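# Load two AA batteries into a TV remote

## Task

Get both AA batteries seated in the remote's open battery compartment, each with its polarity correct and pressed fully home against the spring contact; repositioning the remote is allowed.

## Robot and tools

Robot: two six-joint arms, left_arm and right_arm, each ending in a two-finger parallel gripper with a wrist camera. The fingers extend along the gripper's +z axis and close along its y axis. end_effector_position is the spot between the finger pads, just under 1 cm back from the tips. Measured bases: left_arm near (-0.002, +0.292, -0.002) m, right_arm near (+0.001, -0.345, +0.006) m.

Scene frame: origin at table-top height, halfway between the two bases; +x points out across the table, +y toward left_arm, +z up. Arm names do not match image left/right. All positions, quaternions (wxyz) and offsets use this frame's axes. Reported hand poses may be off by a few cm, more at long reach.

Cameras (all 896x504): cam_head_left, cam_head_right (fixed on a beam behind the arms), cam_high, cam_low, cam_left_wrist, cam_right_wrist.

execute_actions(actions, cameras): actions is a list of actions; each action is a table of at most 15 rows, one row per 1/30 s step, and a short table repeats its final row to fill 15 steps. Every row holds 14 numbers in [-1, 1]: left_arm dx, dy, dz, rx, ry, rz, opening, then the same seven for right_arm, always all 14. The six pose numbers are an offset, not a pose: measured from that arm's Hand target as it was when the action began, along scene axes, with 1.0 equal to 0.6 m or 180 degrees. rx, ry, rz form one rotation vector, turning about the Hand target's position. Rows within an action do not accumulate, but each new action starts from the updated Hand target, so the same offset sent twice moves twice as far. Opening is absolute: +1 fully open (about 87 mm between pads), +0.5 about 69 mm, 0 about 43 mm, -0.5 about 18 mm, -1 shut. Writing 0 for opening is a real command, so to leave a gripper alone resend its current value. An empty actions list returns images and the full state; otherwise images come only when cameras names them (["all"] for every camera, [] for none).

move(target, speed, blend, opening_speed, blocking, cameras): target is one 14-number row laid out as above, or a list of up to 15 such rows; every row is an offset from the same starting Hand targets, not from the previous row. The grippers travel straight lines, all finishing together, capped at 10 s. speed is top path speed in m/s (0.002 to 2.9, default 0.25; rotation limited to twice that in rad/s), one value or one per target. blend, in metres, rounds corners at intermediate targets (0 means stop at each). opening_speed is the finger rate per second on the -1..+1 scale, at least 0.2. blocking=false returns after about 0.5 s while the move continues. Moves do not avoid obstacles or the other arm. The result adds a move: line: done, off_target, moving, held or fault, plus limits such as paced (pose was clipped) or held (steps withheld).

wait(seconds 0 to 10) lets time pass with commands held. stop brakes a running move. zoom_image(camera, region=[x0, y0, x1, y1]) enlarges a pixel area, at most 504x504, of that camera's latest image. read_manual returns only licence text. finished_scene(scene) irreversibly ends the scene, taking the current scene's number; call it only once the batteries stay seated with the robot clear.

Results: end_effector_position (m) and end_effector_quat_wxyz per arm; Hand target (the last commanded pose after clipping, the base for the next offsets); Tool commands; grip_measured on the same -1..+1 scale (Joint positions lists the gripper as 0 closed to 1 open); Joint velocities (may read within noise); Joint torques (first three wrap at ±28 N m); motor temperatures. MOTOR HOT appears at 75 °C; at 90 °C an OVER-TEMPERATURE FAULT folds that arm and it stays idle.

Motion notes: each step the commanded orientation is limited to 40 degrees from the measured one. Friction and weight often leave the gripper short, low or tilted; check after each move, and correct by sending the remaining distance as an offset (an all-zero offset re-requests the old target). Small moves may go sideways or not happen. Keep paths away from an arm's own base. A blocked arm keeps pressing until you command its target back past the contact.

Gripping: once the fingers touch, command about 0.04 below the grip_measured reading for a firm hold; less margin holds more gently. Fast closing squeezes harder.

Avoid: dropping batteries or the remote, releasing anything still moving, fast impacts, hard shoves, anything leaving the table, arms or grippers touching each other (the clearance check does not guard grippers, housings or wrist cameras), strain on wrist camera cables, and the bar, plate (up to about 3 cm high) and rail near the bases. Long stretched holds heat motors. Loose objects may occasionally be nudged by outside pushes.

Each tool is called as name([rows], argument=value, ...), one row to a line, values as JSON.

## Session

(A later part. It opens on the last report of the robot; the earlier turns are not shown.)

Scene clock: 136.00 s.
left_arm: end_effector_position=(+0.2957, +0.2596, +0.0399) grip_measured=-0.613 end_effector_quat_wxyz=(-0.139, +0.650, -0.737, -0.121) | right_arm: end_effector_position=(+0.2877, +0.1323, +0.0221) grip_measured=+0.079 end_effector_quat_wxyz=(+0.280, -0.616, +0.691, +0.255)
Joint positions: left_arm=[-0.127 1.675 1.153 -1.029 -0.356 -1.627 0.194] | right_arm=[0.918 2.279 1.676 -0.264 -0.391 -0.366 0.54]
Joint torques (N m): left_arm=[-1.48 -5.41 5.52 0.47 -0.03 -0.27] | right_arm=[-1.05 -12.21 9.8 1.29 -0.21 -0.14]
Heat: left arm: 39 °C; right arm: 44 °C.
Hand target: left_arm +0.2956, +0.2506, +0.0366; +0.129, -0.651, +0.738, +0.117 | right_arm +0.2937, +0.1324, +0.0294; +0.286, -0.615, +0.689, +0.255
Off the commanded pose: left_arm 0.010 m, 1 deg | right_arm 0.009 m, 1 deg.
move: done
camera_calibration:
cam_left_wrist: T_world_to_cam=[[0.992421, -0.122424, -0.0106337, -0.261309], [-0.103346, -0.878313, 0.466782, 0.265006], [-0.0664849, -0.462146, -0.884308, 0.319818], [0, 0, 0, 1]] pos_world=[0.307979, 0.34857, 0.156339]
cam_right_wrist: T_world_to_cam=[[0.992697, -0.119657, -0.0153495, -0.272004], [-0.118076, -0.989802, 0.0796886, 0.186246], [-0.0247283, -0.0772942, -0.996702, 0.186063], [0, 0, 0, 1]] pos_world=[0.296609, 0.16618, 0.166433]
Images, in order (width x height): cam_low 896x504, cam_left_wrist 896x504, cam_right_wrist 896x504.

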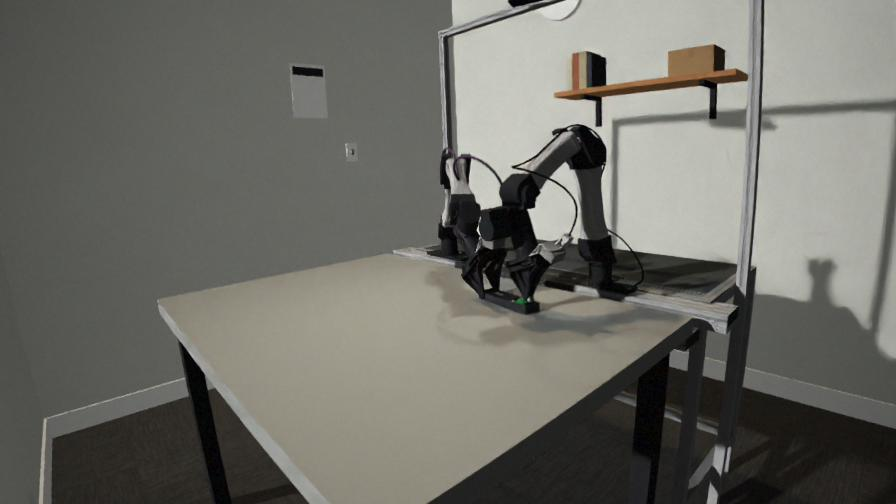

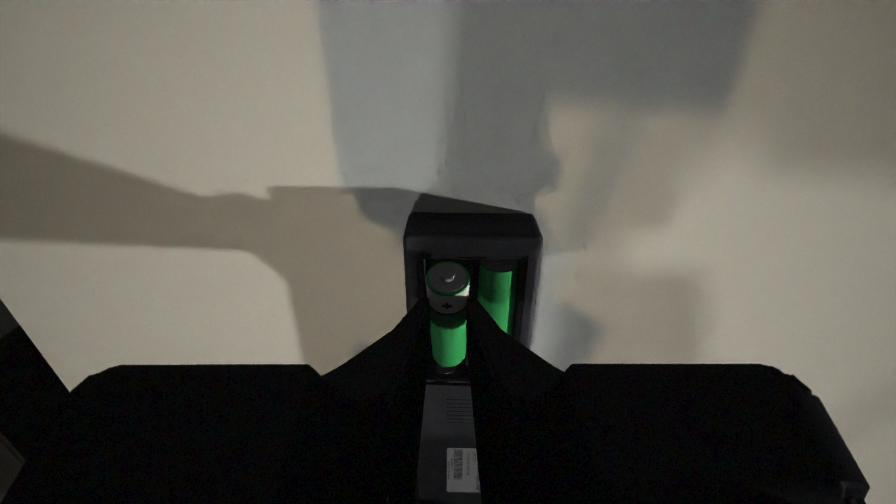

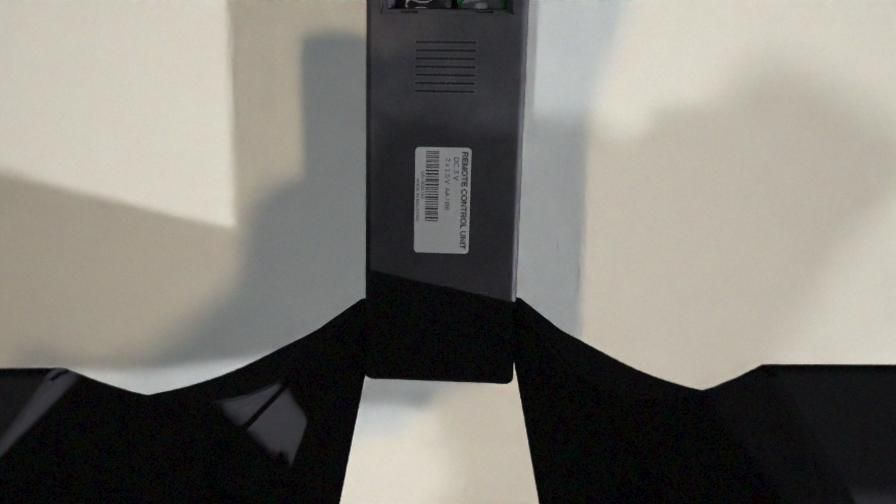

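move([
  [0,0,-0.006,-0.0552,0.0063,0,-0.7,0,0,0,0,0,0,0.0],
  [0,0,-0.012,-0.104,0.0118,0,-0.7,0,0,0,0,0,0,0.0],
], speed=0.08, cameras=["cam_left_wrist","cam_low"])

zoom_image(camera="cam_left_wrist", region=[370, 200, 570, 420])

zoom_image(camera="cam_low", region=[490, 270, 550, 320])

Scene clock: 139.23 s.
left_arm: end_effector_position=(+0.2957, +0.2618, +0.0378) grip_measured=-0.613 end_effector_quat_wxyz=(-0.034, +0.663, -0.747, -0.029) | right_arm: end_effector_position=(+0.2876, +0.1322, +0.0221) grip_measured=+0.079 end_effector_quat_wxyz=(+0.279, -0.616, +0.691, +0.255)
Joint positions: left_arm=[0.054 1.679 1.144 -0.989 -0.068 -1.45 0.194] | right_arm=[0.918 2.279 1.676 -0.265 -0.391 -0.367 0.54]
Joint torques (N m): left_arm=[0.28 -5 3.71 0.91 0.7 0.06] | right_arm=[-1.06 -12.11 9.73 1.3 -0.21 -0.15]
Heat: left arm: 39 °C; right arm: 44 °C.
Hand target: left_arm +0.2954, +0.2506, +0.0292; +0.008, -0.661, +0.750, +0.007 | right_arm +0.2937, +0.1324, +0.0294; +0.286, -0.615, +0.689, +0.255
Off the commanded pose: left_arm 0.014 m, 4 deg | right_arm 0.009 m, 1 deg.
move: off_target (left_arm)
camera_calibration:
cam_left_wrist: T_world_to_cam=[[0.992822, -0.118904, -0.0129153, -0.261976], [-0.076699, -0.715807, 0.694073, 0.208922], [-0.0917731, -0.6881, -0.719789, 0.379361], [0, 0, 0, 1]] pos_world=[0.310934, 0.379437, 0.124669]
Images, in order (width x height): cam_low 896x504, cam_left_wrist 896x504.

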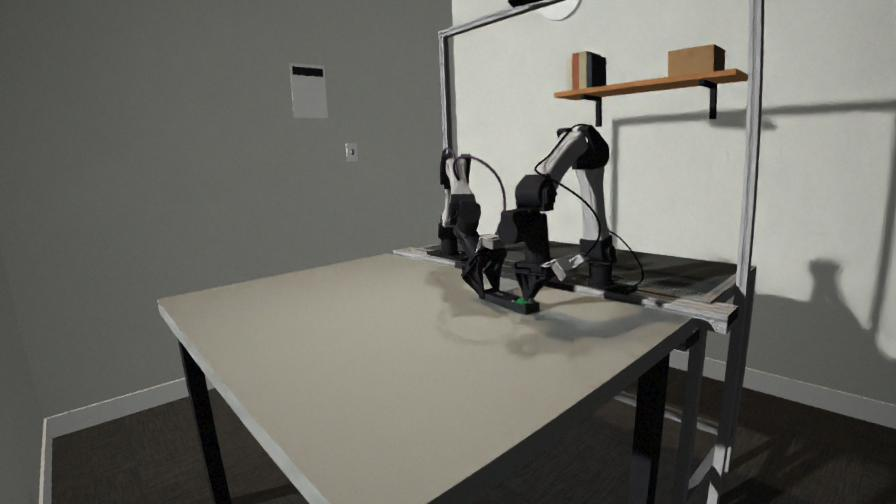

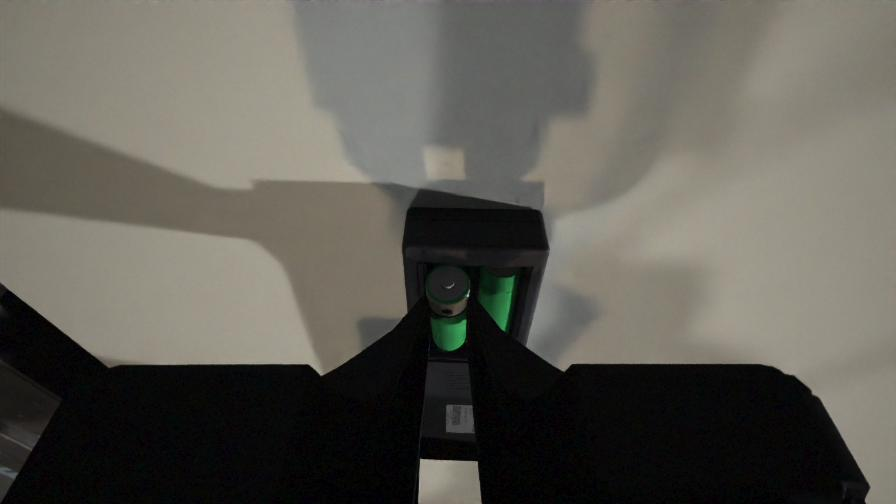

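Scaled by 2.291 from the camera's 896x504 image, which has a finer 1280x720 frame.

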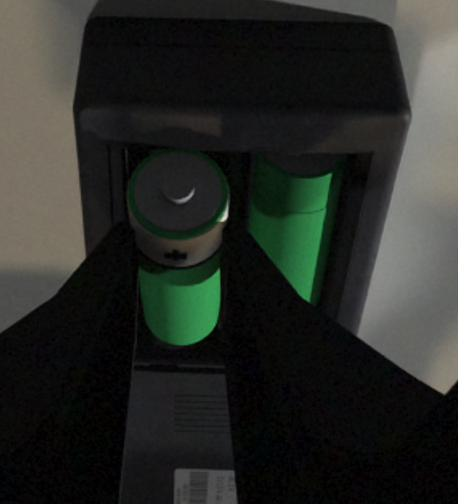

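Scaled by 8.400 from the camera's 896x504 image, which has a finer 1280x720 frame.

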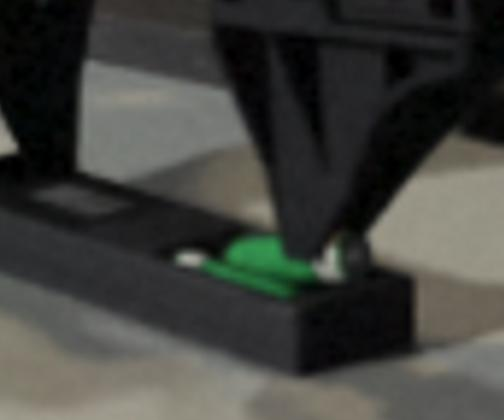

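move(target=[-0.002,-0.012,-0.006,0,0,0,-0.7,0,0,0,0,0,0,0.0], speed=0.06, cameras=["cam_left_wrist","cam_low","cam_right_wrist"])

zoom_image(camera="cam_left_wrist", region=[370, 200, 570, 420])

zoom_image(camera="cam_low", region=[490, 270, 550, 320])

zoom_image(camera="cam_right_wrist", region=[340, 0, 560, 220])

Scene clock: 140.33 s.
left_arm: end_effector_position=(+0.2956, +0.2615, +0.0373) grip_measured=-0.613 end_effector_quat_wxyz=(-0.033, +0.663, -0.747, -0.028) | right_arm: end_effector_position=(+0.2876, +0.1322, +0.0221) grip_measured=+0.079 end_effector_quat_wxyz=(+0.279, -0.616, +0.691, +0.255)
Joint positions: left_arm=[0.054 1.679 1.142 -0.987 -0.066 -1.45 0.194] | right_arm=[0.918 2.279 1.676 -0.265 -0.391 -0.367 0.54]
Joint torques (N m): left_arm=[-1.92 -5 2.86 1 0.67 -0.2] | right_arm=[-1.07 -12.16 9.81 1.29 -0.2 -0.15]
Heat: left arm: 38 °C; right arm: 45 °C.
Hand target: left_arm +0.2942, +0.2434, +0.0256; +0.008, -0.661, +0.750, +0.007 | right_arm +0.2937, +0.1324, +0.0294; +0.286, -0.615, +0.689, +0.255
Off the commanded pose: left_arm 0.022 m, 4 deg | right_arm 0.009 m, 1 deg.
move: off_target (left_arm)
camera_calibration:
cam_left_wrist: T_world_to_cam=[[0.992775, -0.119356, -0.0123216, -0.261787], [-0.0773035, -0.71475, 0.695094, 0.20899], [-0.0917705, -0.68912, -0.718813, 0.379042], [0, 0, 0, 1]] pos_world=[0.310836, 0.379335, 0.123967]
cam_right_wrist: T_world_to_cam=[[0.99272, -0.119463, -0.0153297, -0.27206], [-0.117876, -0.989802, 0.0799824, 0.186047], [-0.0247283, -0.0775931, -0.996678, 0.186002], [0, 0, 0, 1]] pos_world=[0.296609, 0.166081, 0.166333]
Images, in order (width x height): cam_low 896x504, cam_left_wrist 896x504, cam_right_wrist 896x504.

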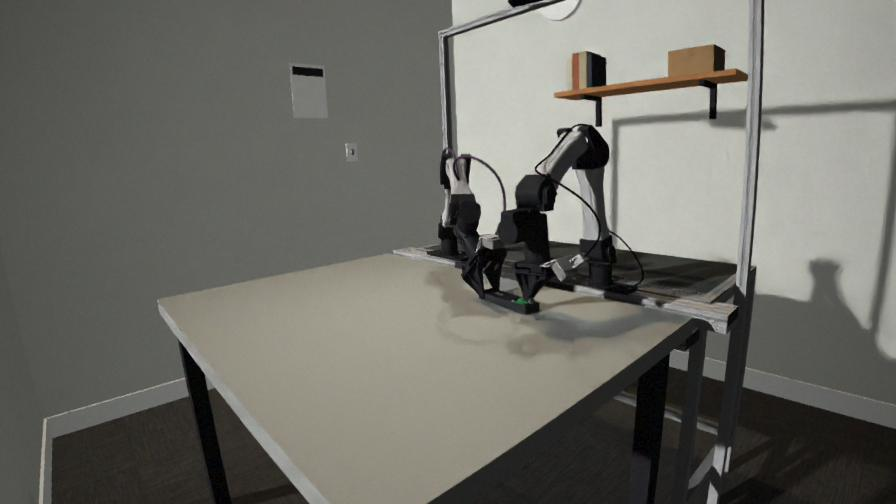

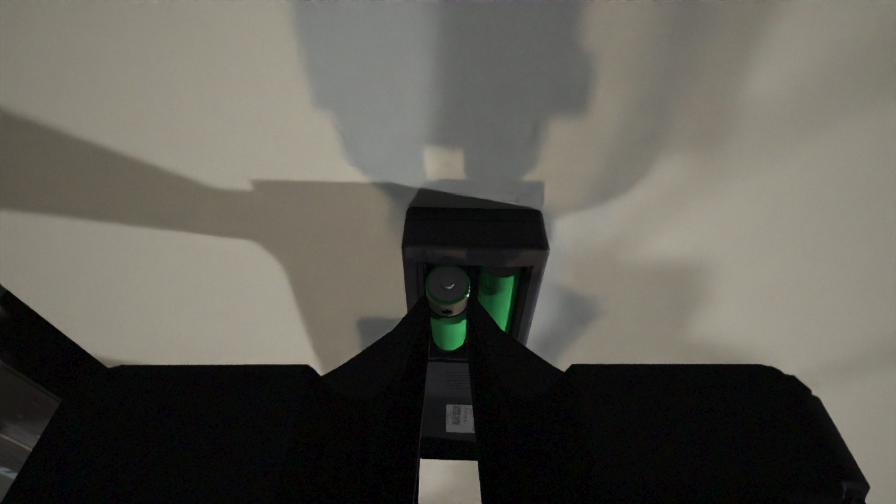

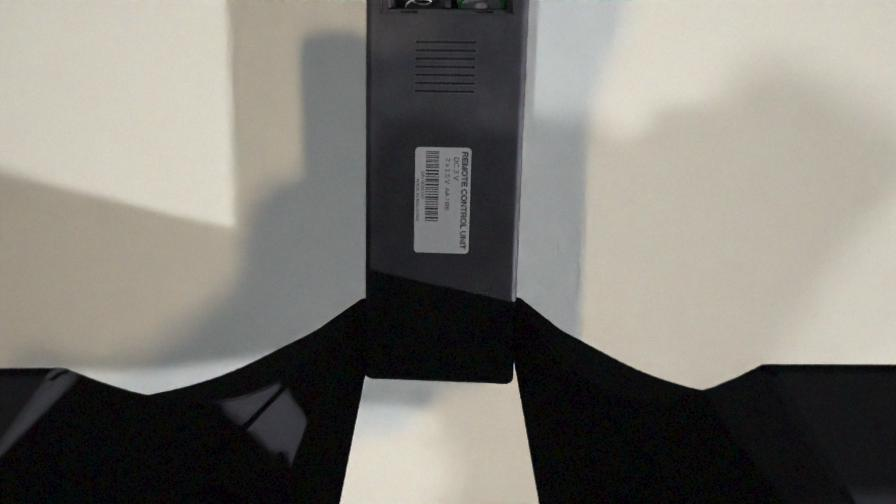

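Scaled by 2.291 from the camera's 896x504 image, which has a finer 1280x720 frame.

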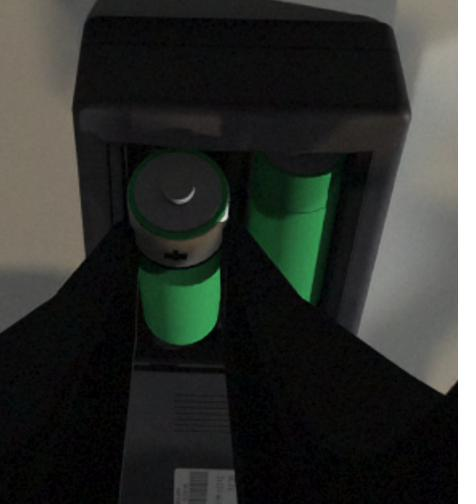

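Scaled by 8.400 from the camera's 896x504 image, which has a finer 1280x720 frame.

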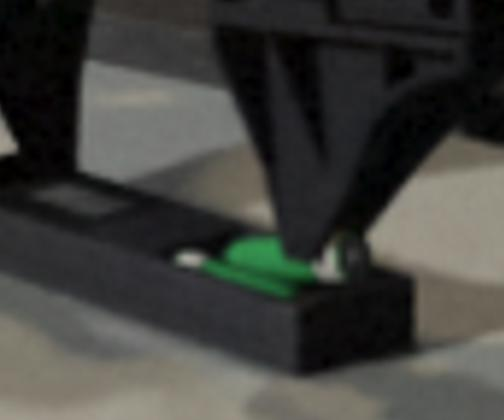

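Scaled by 2.291 from the camera's 896x504 image, which has a finer 1280x720 frame.

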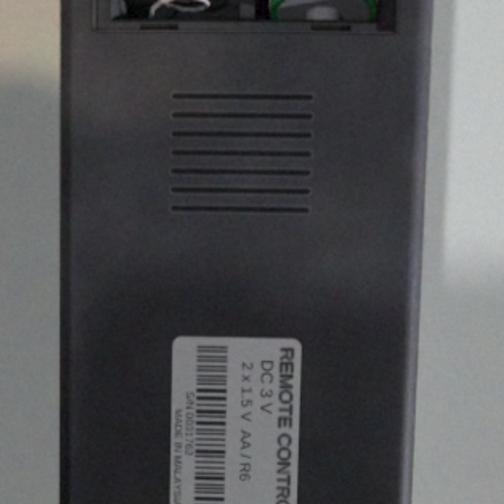

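move(target=[0,0.012,-0.012,0,0,0,-0.7,0,0,0,0,0,0,0.0], speed=0.06, cameras=["cam_left_wrist","cam_low"])

zoom_image(camera="cam_left_wrist", region=[370, 200, 570, 420])

zoom_image(camera="cam_low", region=[490, 270, 550, 320])

Scene clock: 141.40 s.
left_arm: end_effector_position=(+0.2956, +0.2611, +0.0364) grip_measured=-0.613 end_effector_quat_wxyz=(-0.032, +0.663, -0.748, -0.023) | right_arm: end_effector_position=(+0.2876, +0.1322, +0.0221) grip_measured=+0.079 end_effector_quat_wxyz=(+0.279, -0.616, +0.691, +0.255)
Joint positions: left_arm=[0.058 1.676 1.133 -0.976 -0.057 -1.445 0.194] | right_arm=[0.918 2.279 1.676 -0.265 -0.391 -0.367 0.54]
Joint torques (N m): left_arm=[-0.16 -4 1.98 1.23 0.55 0.03] | right_arm=[-0.98 -12.16 9.76 1.3 -0.21 -0.16]
Heat: left arm: 38 °C; right arm: 45 °C.
Hand target: left_arm +0.2943, +0.2505, +0.0186; +0.008, -0.661, +0.750, +0.007 | right_arm +0.2937, +0.1324, +0.0294; +0.286, -0.615, +0.689, +0.255
Off the commanded pose: left_arm 0.021 m, 3 deg | right_arm 0.009 m, 1 deg.
move: off_target (left_arm)
camera_calibration:
cam_left_wrist: T_world_to_cam=[[0.992707, -0.120388, -0.00626624, -0.261812], [-0.0814863, -0.70842, 0.701071, 0.20867], [-0.0888395, -0.695448, -0.713064, 0.378629], [0, 0, 0, 1]] pos_world=[0.310543, 0.379624, 0.122053]
Images, in order (width x height): cam_low 896x504, cam_left_wrist 896x504.

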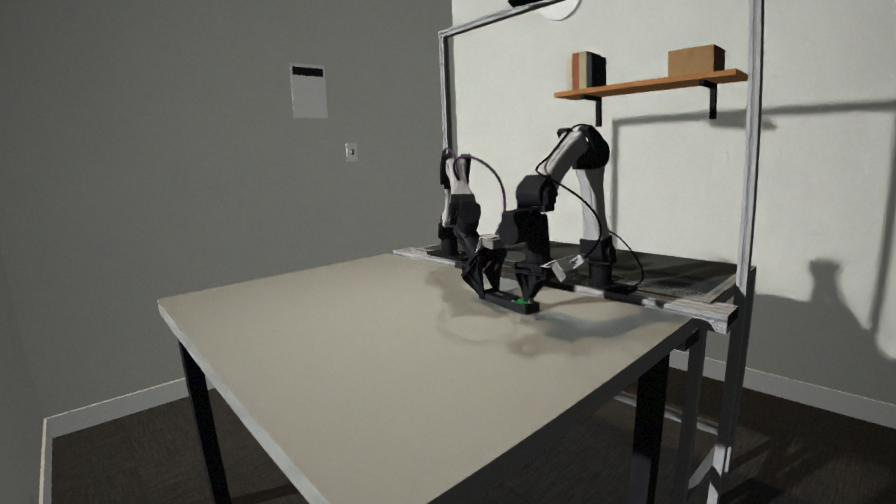

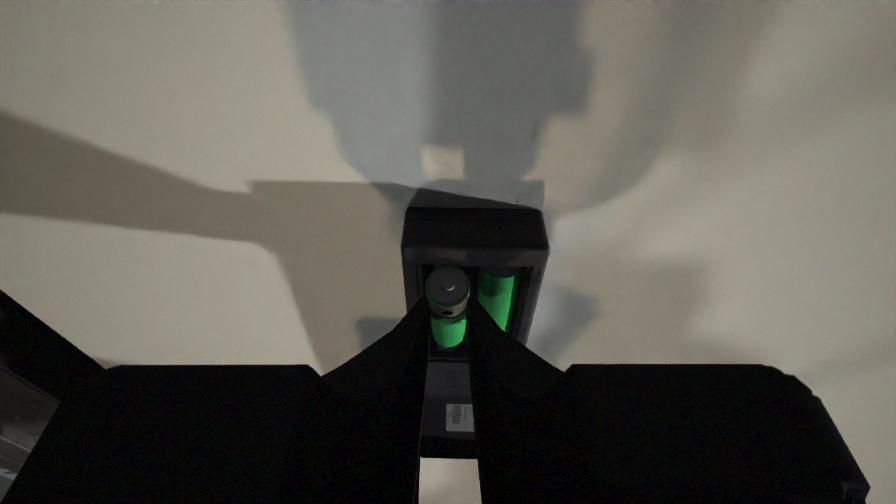

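Scaled by 2.291 from the camera's 896x504 image, which has a finer 1280x720 frame.

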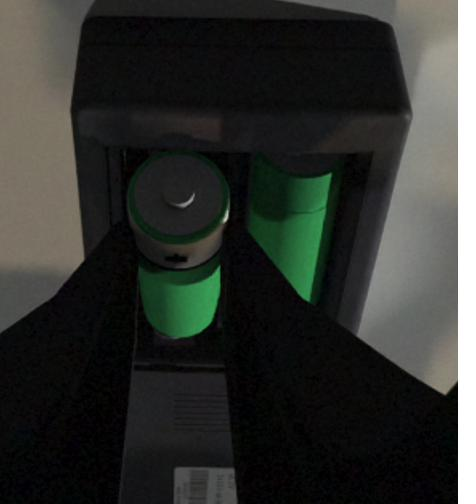

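Scaled by 8.400 from the camera's 896x504 image, which has a finer 1280x720 frame.

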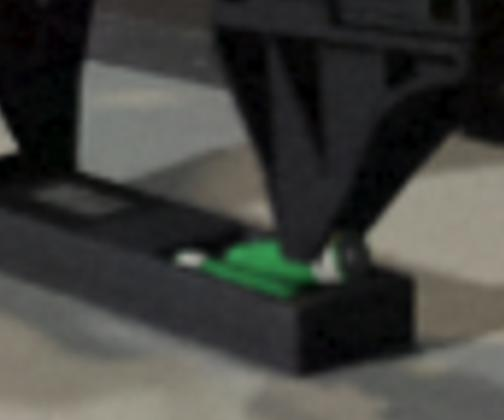

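move([
  [0.002,0.016,0.028,0,0,0,-0.7,0,0,0,0,0,0,0.0],
  [0.002,0.016,0.028,0,0,0,-0.42,0,0,0,0,0,0,0.0],
  [0.002,0.02,0.09,0,0,0,-0.42,0,0,0,0,0,0,0.0],
], speed=0.08, opening_speed=0.5, cameras=["cam_left_wrist","cam_low","cam_right_wrist"])

zoom_image(camera="cam_left_wrist", region=[370, 200, 570, 420])

zoom_image(camera="cam_low", region=[490, 270, 550, 320])

zoom_image(camera="cam_right_wrist", region=[340, 0, 560, 220])

Scene clock: 144.43 s.
left_arm: end_effector_position=(+0.2962, +0.2615, +0.0625) grip_measured=-0.420 end_effector_quat_wxyz=(-0.008, +0.661, -0.750, -0.016) | right_arm: end_effector_position=(+0.2876, +0.1322, +0.0221) grip_measured=+0.079 end_effector_quat_wxyz=(+0.279, -0.616, +0.691, +0.255)
Joint positions: left_arm=[0.087 1.677 1.236 -1.104 -0.013 -1.412 0.29] | right_arm=[0.918 2.279 1.676 -0.265 -0.391 -0.367 0.54]
Joint torques (N m): left_arm=[1.24 -8.4 6.22 0.29 0.11 0.12] | right_arm=[-1.09 -12.25 9.76 1.3 -0.2 -0.13]
Heat: left arm: 38 °C; right arm: 45 °C.
Hand target: left_arm +0.2955, +0.2626, +0.0725; +0.008, -0.661, +0.750, +0.007 | right_arm +0.2937, +0.1324, +0.0294; +0.286, -0.615, +0.689, +0.255
Off the commanded pose: left_arm 0.010 m, 1 deg | right_arm 0.009 m, 1 deg.
move: done
camera_calibration:
cam_left_wrist: T_world_to_cam=[[0.991727, -0.125396, -0.027449, -0.259298], [-0.0652398, -0.676532, 0.733518, 0.175474], [-0.11055, -0.725658, -0.679116, 0.409931], [0, 0, 0, 1]] pos_world=[0.313919, 0.383669, 0.14256]
cam_right_wrist: T_world_to_cam=[[0.99272, -0.119463, -0.0153297, -0.27206], [-0.117876, -0.989802, 0.0799824, 0.186047], [-0.0247283, -0.0775931, -0.996678, 0.186002], [0, 0, 0, 1]] pos_world=[0.296609, 0.166081, 0.166333]
Images, in order (width x height): cam_low 896x504, cam_left_wrist 896x504, cam_right_wrist 896x504.

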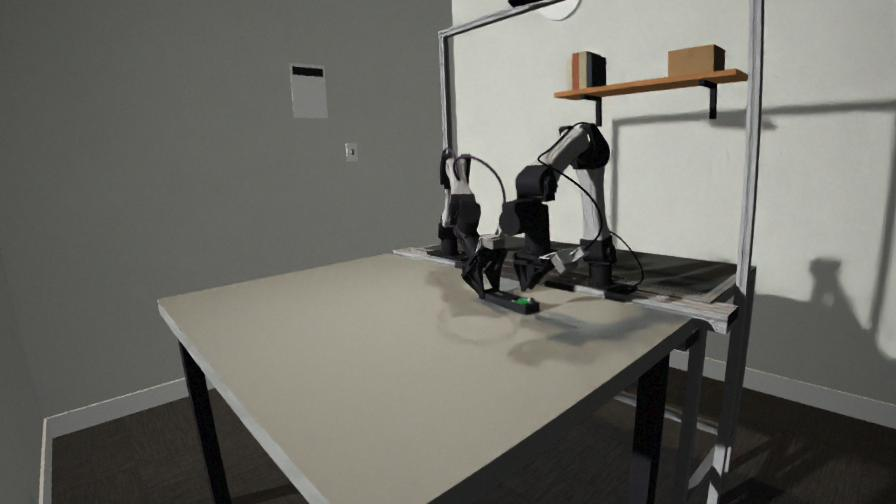

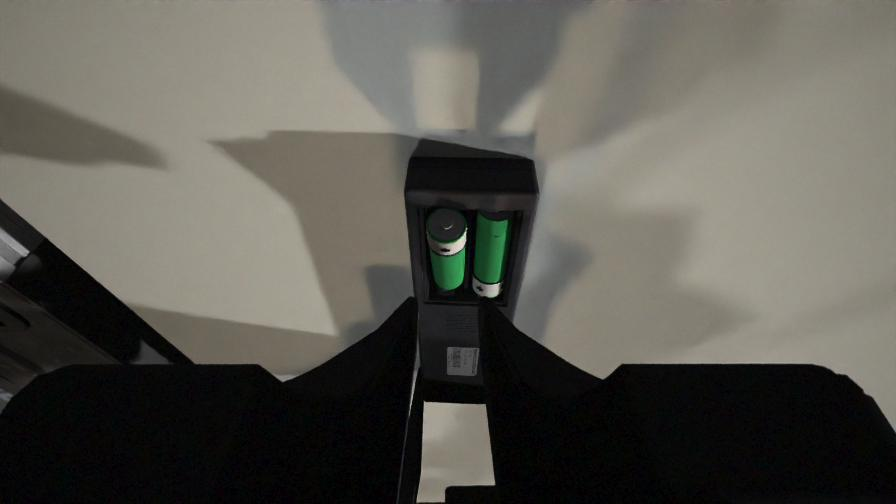

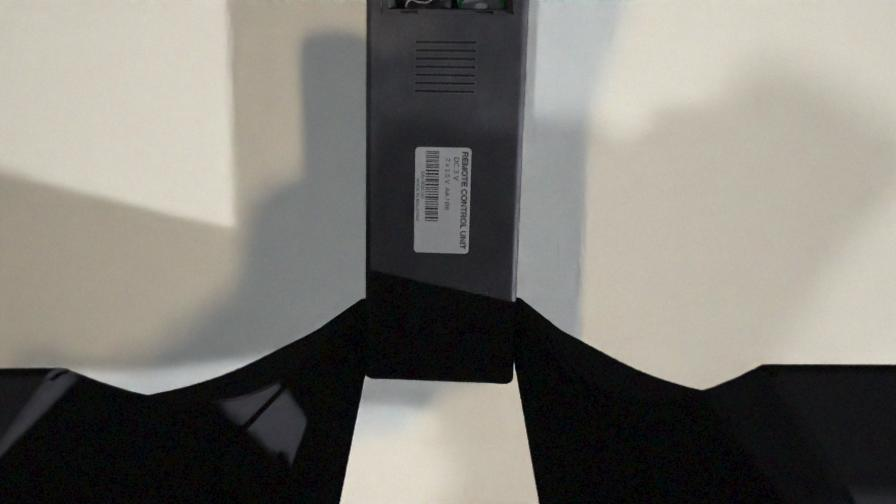

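Scaled by 2.291 from the camera's 896x504 image, which has a finer 1280x720 frame.

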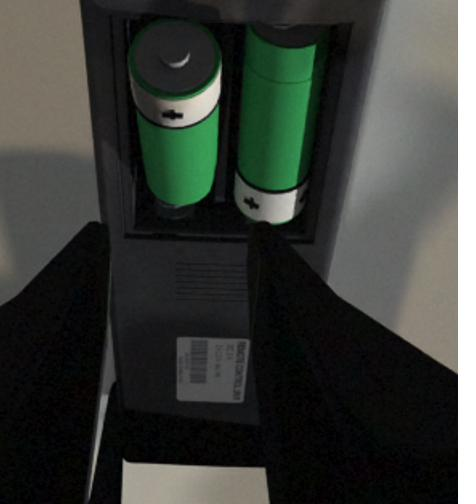

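Scaled by 8.400 from the camera's 896x504 image, which has a finer 1280x720 frame.

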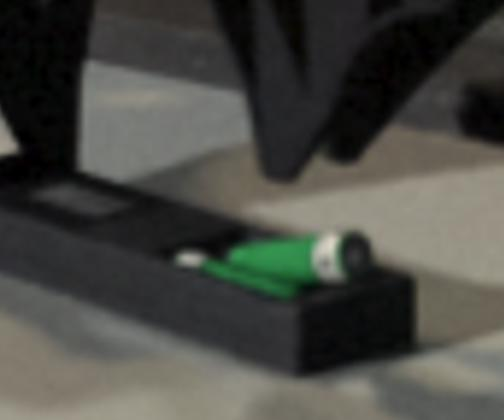

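Scaled by 2.291 from the camera's 896x504 image, which has a finer 1280x720 frame.

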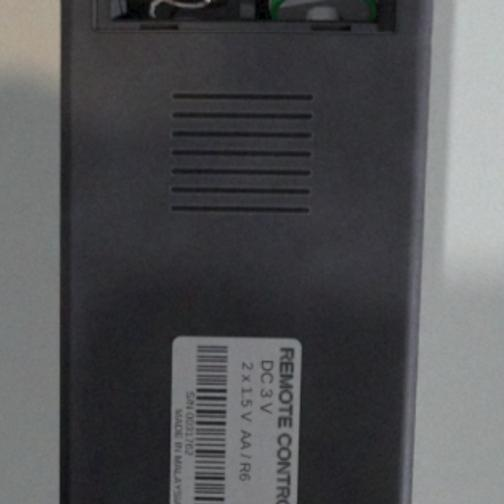

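move([
  [0.002,0.010,0.0,-0.0994,0.0113,0,-0.83,0,0,0,0,0,0,0.0],
  [0.002,0.010,-0.035,-0.0994,0.0113,0,-0.83,0,0,0,0,0,0,0.0],
], speed=[0.2,0.06], cameras=["cam_left_wrist","cam_low"])

zoom_image(camera="cam_left_wrist", region=[370, 200, 570, 420])

zoom_image(camera="cam_low", region=[490, 270, 550, 320])

Scene clock: 147.50 s.
left_arm: end_effector_position=(+0.2966, +0.2683, +0.0550) grip_measured=-0.830 end_effector_quat_wxyz=(+0.104, +0.656, -0.742, +0.092) | right_arm: end_effector_position=(+0.2876, +0.1322, +0.0221) grip_measured=+0.079 end_effector_quat_wxyz=(+0.279, -0.616, +0.691, +0.255)
Joint positions: left_arm=[0.276 1.778 1.238 -1.1 0.29 -1.209 0.085] | right_arm=[0.918 2.279 1.676 -0.265 -0.391 -0.367 0.54]
Joint torques (N m): left_arm=[0.81 -6.64 4.15 0.49 0.33 0.11] | right_arm=[-1.02 -12.27 9.76 1.29 -0.22 -0.13]
Heat: left arm: 38 °C; right arm: 45 °C.
Hand target: left_arm +0.2967, +0.2686, +0.0514; -0.109, -0.654, +0.742, -0.098 | right_arm +0.2937, +0.1324, +0.0294; +0.286, -0.615, +0.689, +0.255
Off the commanded pose: left_arm 0.003 m, 1 deg | right_arm 0.009 m, 1 deg.
move: done
camera_calibration:
cam_left_wrist: T_world_to_cam=[[0.991708, -0.127809, -0.0134328, -0.259232], [-0.0418237, -0.419811, 0.906647, 0.100336], [-0.121517, -0.898568, -0.421675, 0.44517], [0, 0, 0, 1]] pos_world=[0.315374, 0.409005, 0.0932654]
Images, in order (width x height): cam_low 896x504, cam_left_wrist 896x504.

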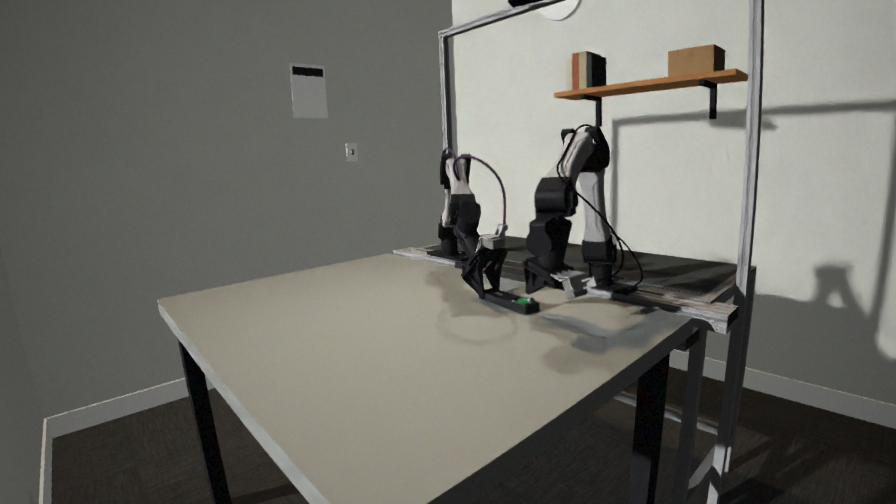

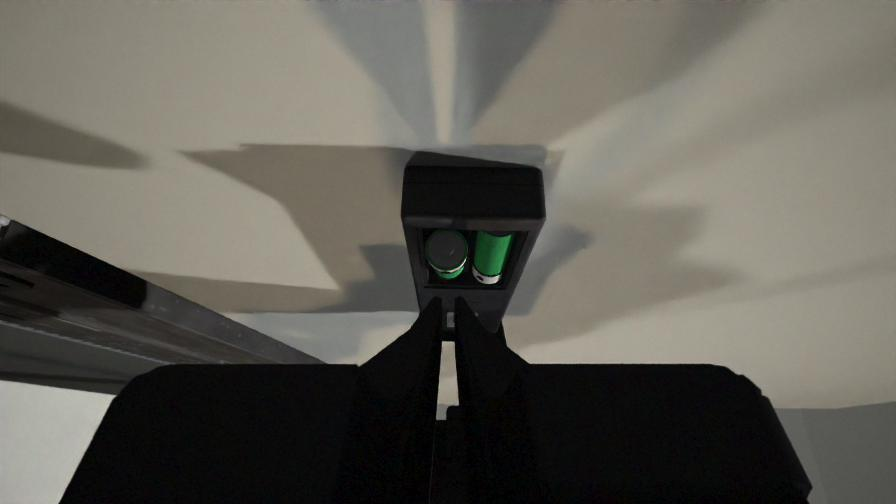

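Scaled by 2.291 from the camera's 896x504 image, which has a finer 1280x720 frame.

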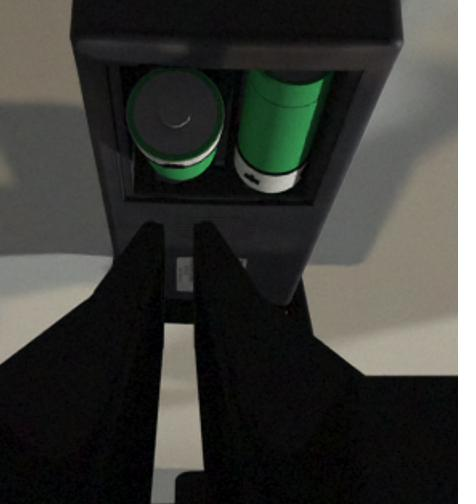

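Scaled by 8.400 from the camera's 896x504 image, which has a finer 1280x720 frame.

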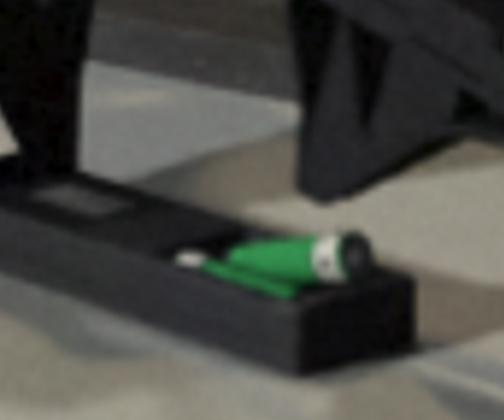

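move([
  [0,0.0,-0.023,0,0,0,-0.83,0,0,0,0,0,0,0.0],
  [-0.002,-0.017,-0.047,0,0,0,-0.83,0,0,0,0,0,0,0.0],
  [-0.004,-0.035,-0.058,0,0,0,-0.83,0,0,0,0,0,0,0.0],
], speed=0.06, cameras=["cam_left_wrist","cam_low"])

zoom_image(camera="cam_left_wrist", region=[370, 200, 570, 420])

zoom_image(camera="cam_low", region=[490, 270, 550, 320])

Scene clock: 149.80 s.
left_arm: end_effector_position=(+0.2929, +0.2394, +0.0342) grip_measured=-0.830 end_effector_quat_wxyz=(+0.128, +0.648, -0.740, +0.122) | right_arm: end_effector_position=(+0.2876, +0.1322, +0.0221) grip_measured=+0.079 end_effector_quat_wxyz=(+0.279, -0.616, +0.691, +0.255)
Joint positions: left_arm=[0.222 1.791 1.137 -0.982 0.369 -1.251 0.085] | right_arm=[0.918 2.279 1.676 -0.265 -0.391 -0.367 0.54]
Joint torques (N m): left_arm=[-0.36 -5.86 2.88 0.96 -0.47 -0.2] | right_arm=[-0.99 -12.19 9.76 1.29 -0.22 -0.15]
Heat: left arm: 38 °C; right arm: 45 °C.
Hand target: left_arm +0.2943, +0.2476, +0.0167; -0.108, -0.654, +0.742, -0.098 | right_arm +0.2937, +0.1324, +0.0294; +0.286, -0.615, +0.689, +0.255
Off the commanded pose: left_arm 0.019 m, 4 deg | right_arm 0.009 m, 1 deg.
move: off_target (left_arm)
camera_calibration:
cam_left_wrist: T_world_to_cam=[[0.990814, -0.135225, 0.00151654, -0.257982], [-0.0489548, -0.348201, 0.936141, 0.0907733], [-0.126061, -0.927615, -0.351622, 0.415951], [0, 0, 0, 1]] pos_world=[0.312491, 0.382564, 0.0616722]
Images, in order (width x height): cam_low 896x504, cam_left_wrist 896x504.

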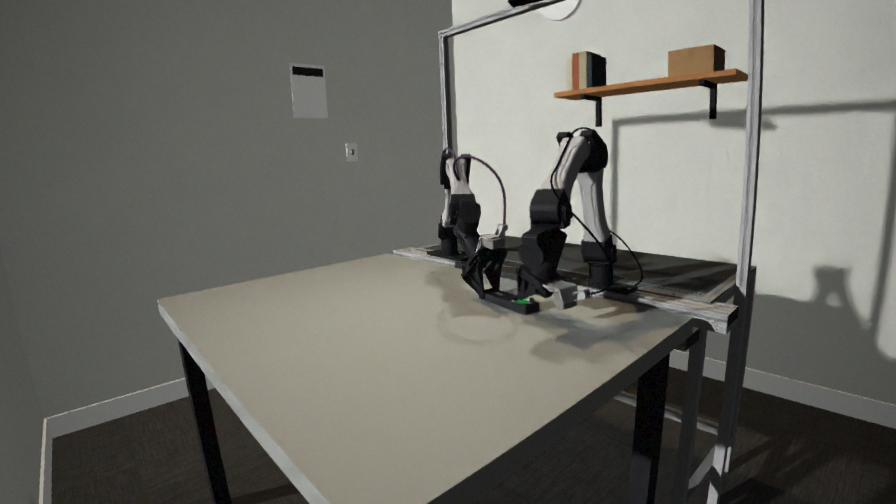

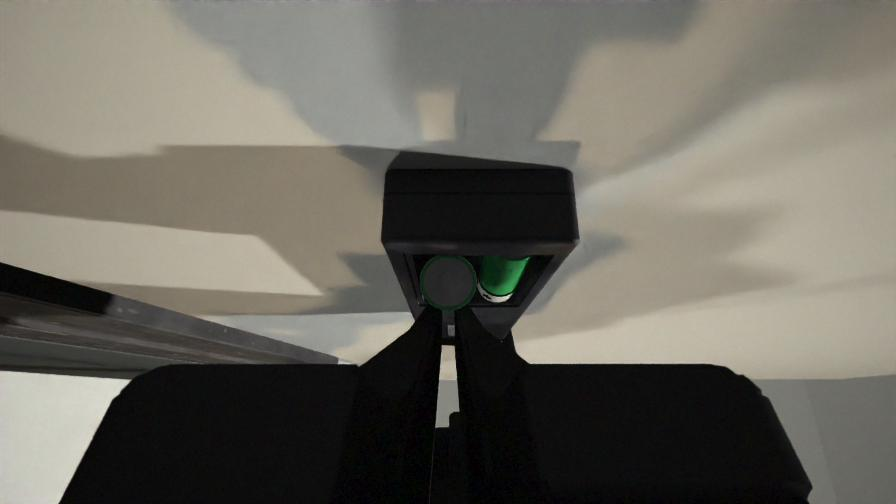

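Scaled by 2.291 from the camera's 896x504 image, which has a finer 1280x720 frame.

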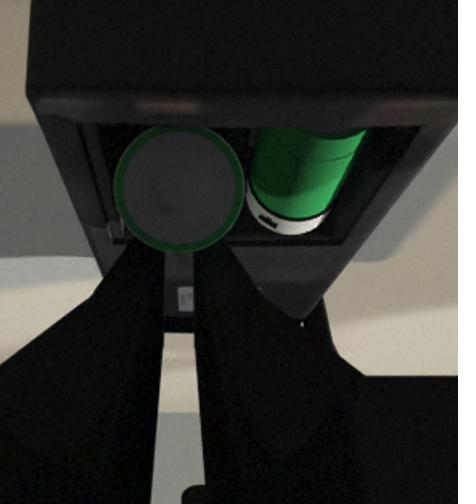

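Scaled by 8.400 from the camera's 896x504 image, which has a finer 1280x720 frame.

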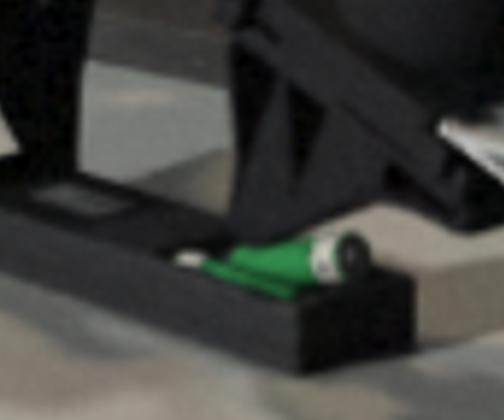

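move([
  [0.002,0.0,0.045,0,0,0,-0.83,0,0,0,0,0,0,0.0],
  [0.003,0.038,0.045,0,0,0,-0.83,0,0,0,0,0,0,0.0],
  [0.003,0.038,0.02,0,0,0,-0.83,0,0,0,0,0,0,0.0],
], speed=[0.1,0.1,0.08])

move(target=[0,-0.005,-0.045,0,0,0,-0.83,0,0,0,0,0,0,0.0], speed=0.06, cameras=["cam_left_wrist","cam_low"])

zoom_image(camera="cam_left_wrist", region=[370, 200, 570, 420])

zoom_image(camera="cam_low", region=[490, 270, 550, 320])

Scene clock: 152.13 s.
left_arm: end_effector_position=(+0.2971, +0.2627, +0.0427) grip_measured=-0.830 end_effector_quat_wxyz=(+0.114, +0.654, -0.739, +0.112) | right_arm: end_effector_position=(+0.2877, +0.1324, +0.0222) grip_measured=+0.079 end_effector_quat_wxyz=(+0.280, -0.616, +0.690, +0.255)
Joint positions: left_arm=[0.28 1.794 1.191 -1.036 0.334 -1.205 0.085] | right_arm=[0.918 2.279 1.676 -0.264 -0.391 -0.367 0.54]
Joint torques (N m): left_arm=[0.88 -5.53 3.44 0.74 -0.14 0.13] | right_arm=[-1.06 -12.21 9.8 1.28 -0.2 -0.14]
Heat: left arm: 38 °C; right arm: 45 °C.
Hand target: left_arm +0.2961, +0.2704, +0.0287; -0.108, -0.654, +0.742, -0.098 | right_arm +0.2937, +0.1324, +0.0294; +0.286, -0.615, +0.689, +0.255
Off the commanded pose: left_arm 0.016 m, 2 deg | right_arm 0.009 m, 1 deg.
move: off_target (left_arm)

Scene clock: 153.03 s.
left_arm: end_effector_position=(+0.2941, +0.2497, +0.0366) grip_measured=-0.829 end_effector_quat_wxyz=(+0.141, +0.652, -0.731, +0.143) | right_arm: end_effector_position=(+0.2877, +0.1324, +0.0222) grip_measured=+0.079 end_effector_quat_wxyz=(+0.280, -0.616, +0.690, +0.255)
Joint positions: left_arm=[0.28 1.809 1.147 -0.997 0.415 -1.205 0.085] | right_arm=[0.918 2.279 1.676 -0.264 -0.391 -0.367 0.54]
Joint torques (N m): left_arm=[0.02 -3.7 2.35 1.35 -1.01 0.03] | right_arm=[-0.99 -12.19 9.8 1.3 -0.21 -0.13]
Heat: left arm: 38 °C; right arm: 45 °C.
Hand target: left_arm +0.2961, +0.2674, +0.0017; -0.108, -0.654, +0.742, -0.098 | right_arm +0.2937, +0.1324, +0.0294; +0.286, -0.615, +0.689, +0.255
Off the commanded pose: left_arm 0.039 m, 7 deg | right_arm 0.009 m, 1 deg.
move: off_target (left_arm)
camera_calibration:
cam_left_wrist: T_world_to_cam=[[0.99335, -0.114489, 0.0121924, -0.264055], [-0.0465896, -0.302858, 0.951896, 0.0795399], [-0.105289, -0.946134, -0.306178, 0.423328], [0, 0, 0, 1]] pos_world=[0.310577, 0.394383, 0.0571193]
Images, in order (width x height): cam_low 896x504, cam_left_wrist 896x504.

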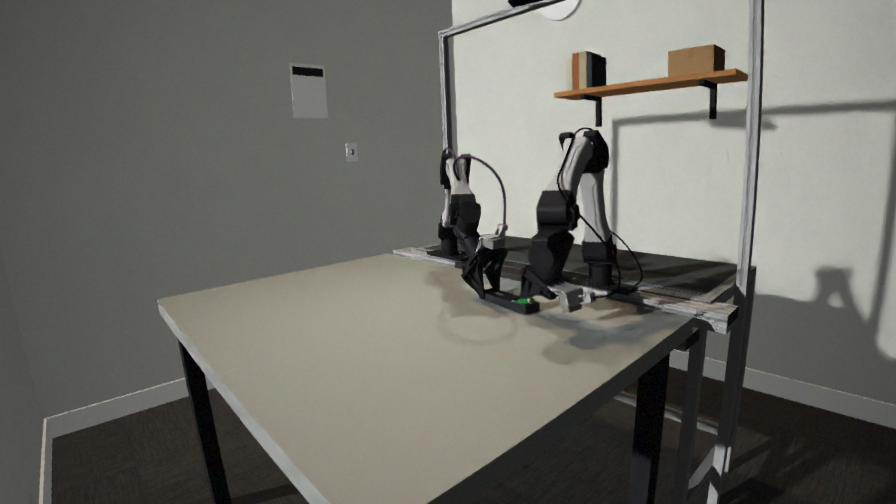

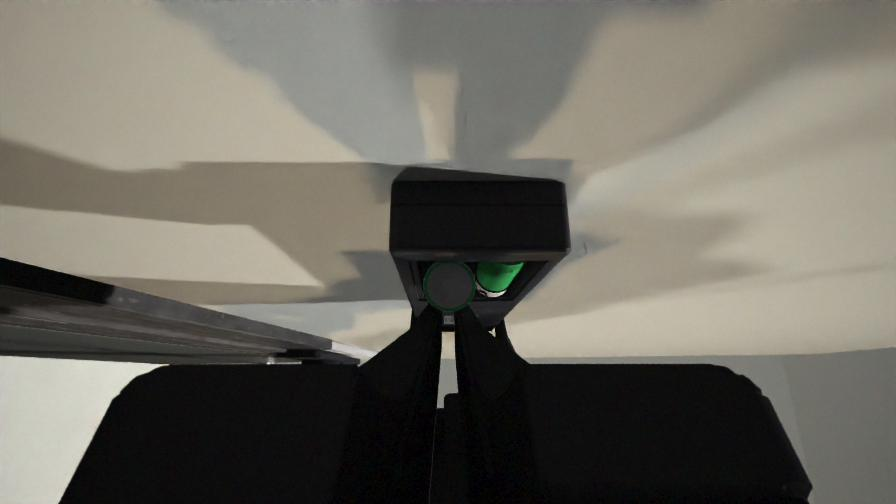

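Scaled by 2.291 from the camera's 896x504 image, which has a finer 1280x720 frame.

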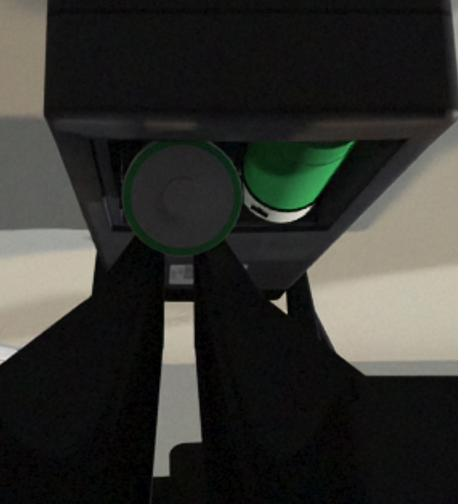

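Scaled by 8.400 from the camera's 896x504 image, which has a finer 1280x720 frame.

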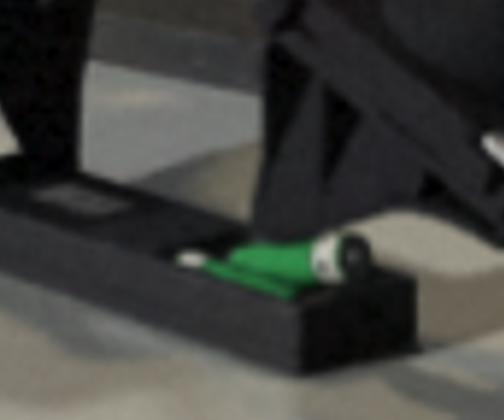

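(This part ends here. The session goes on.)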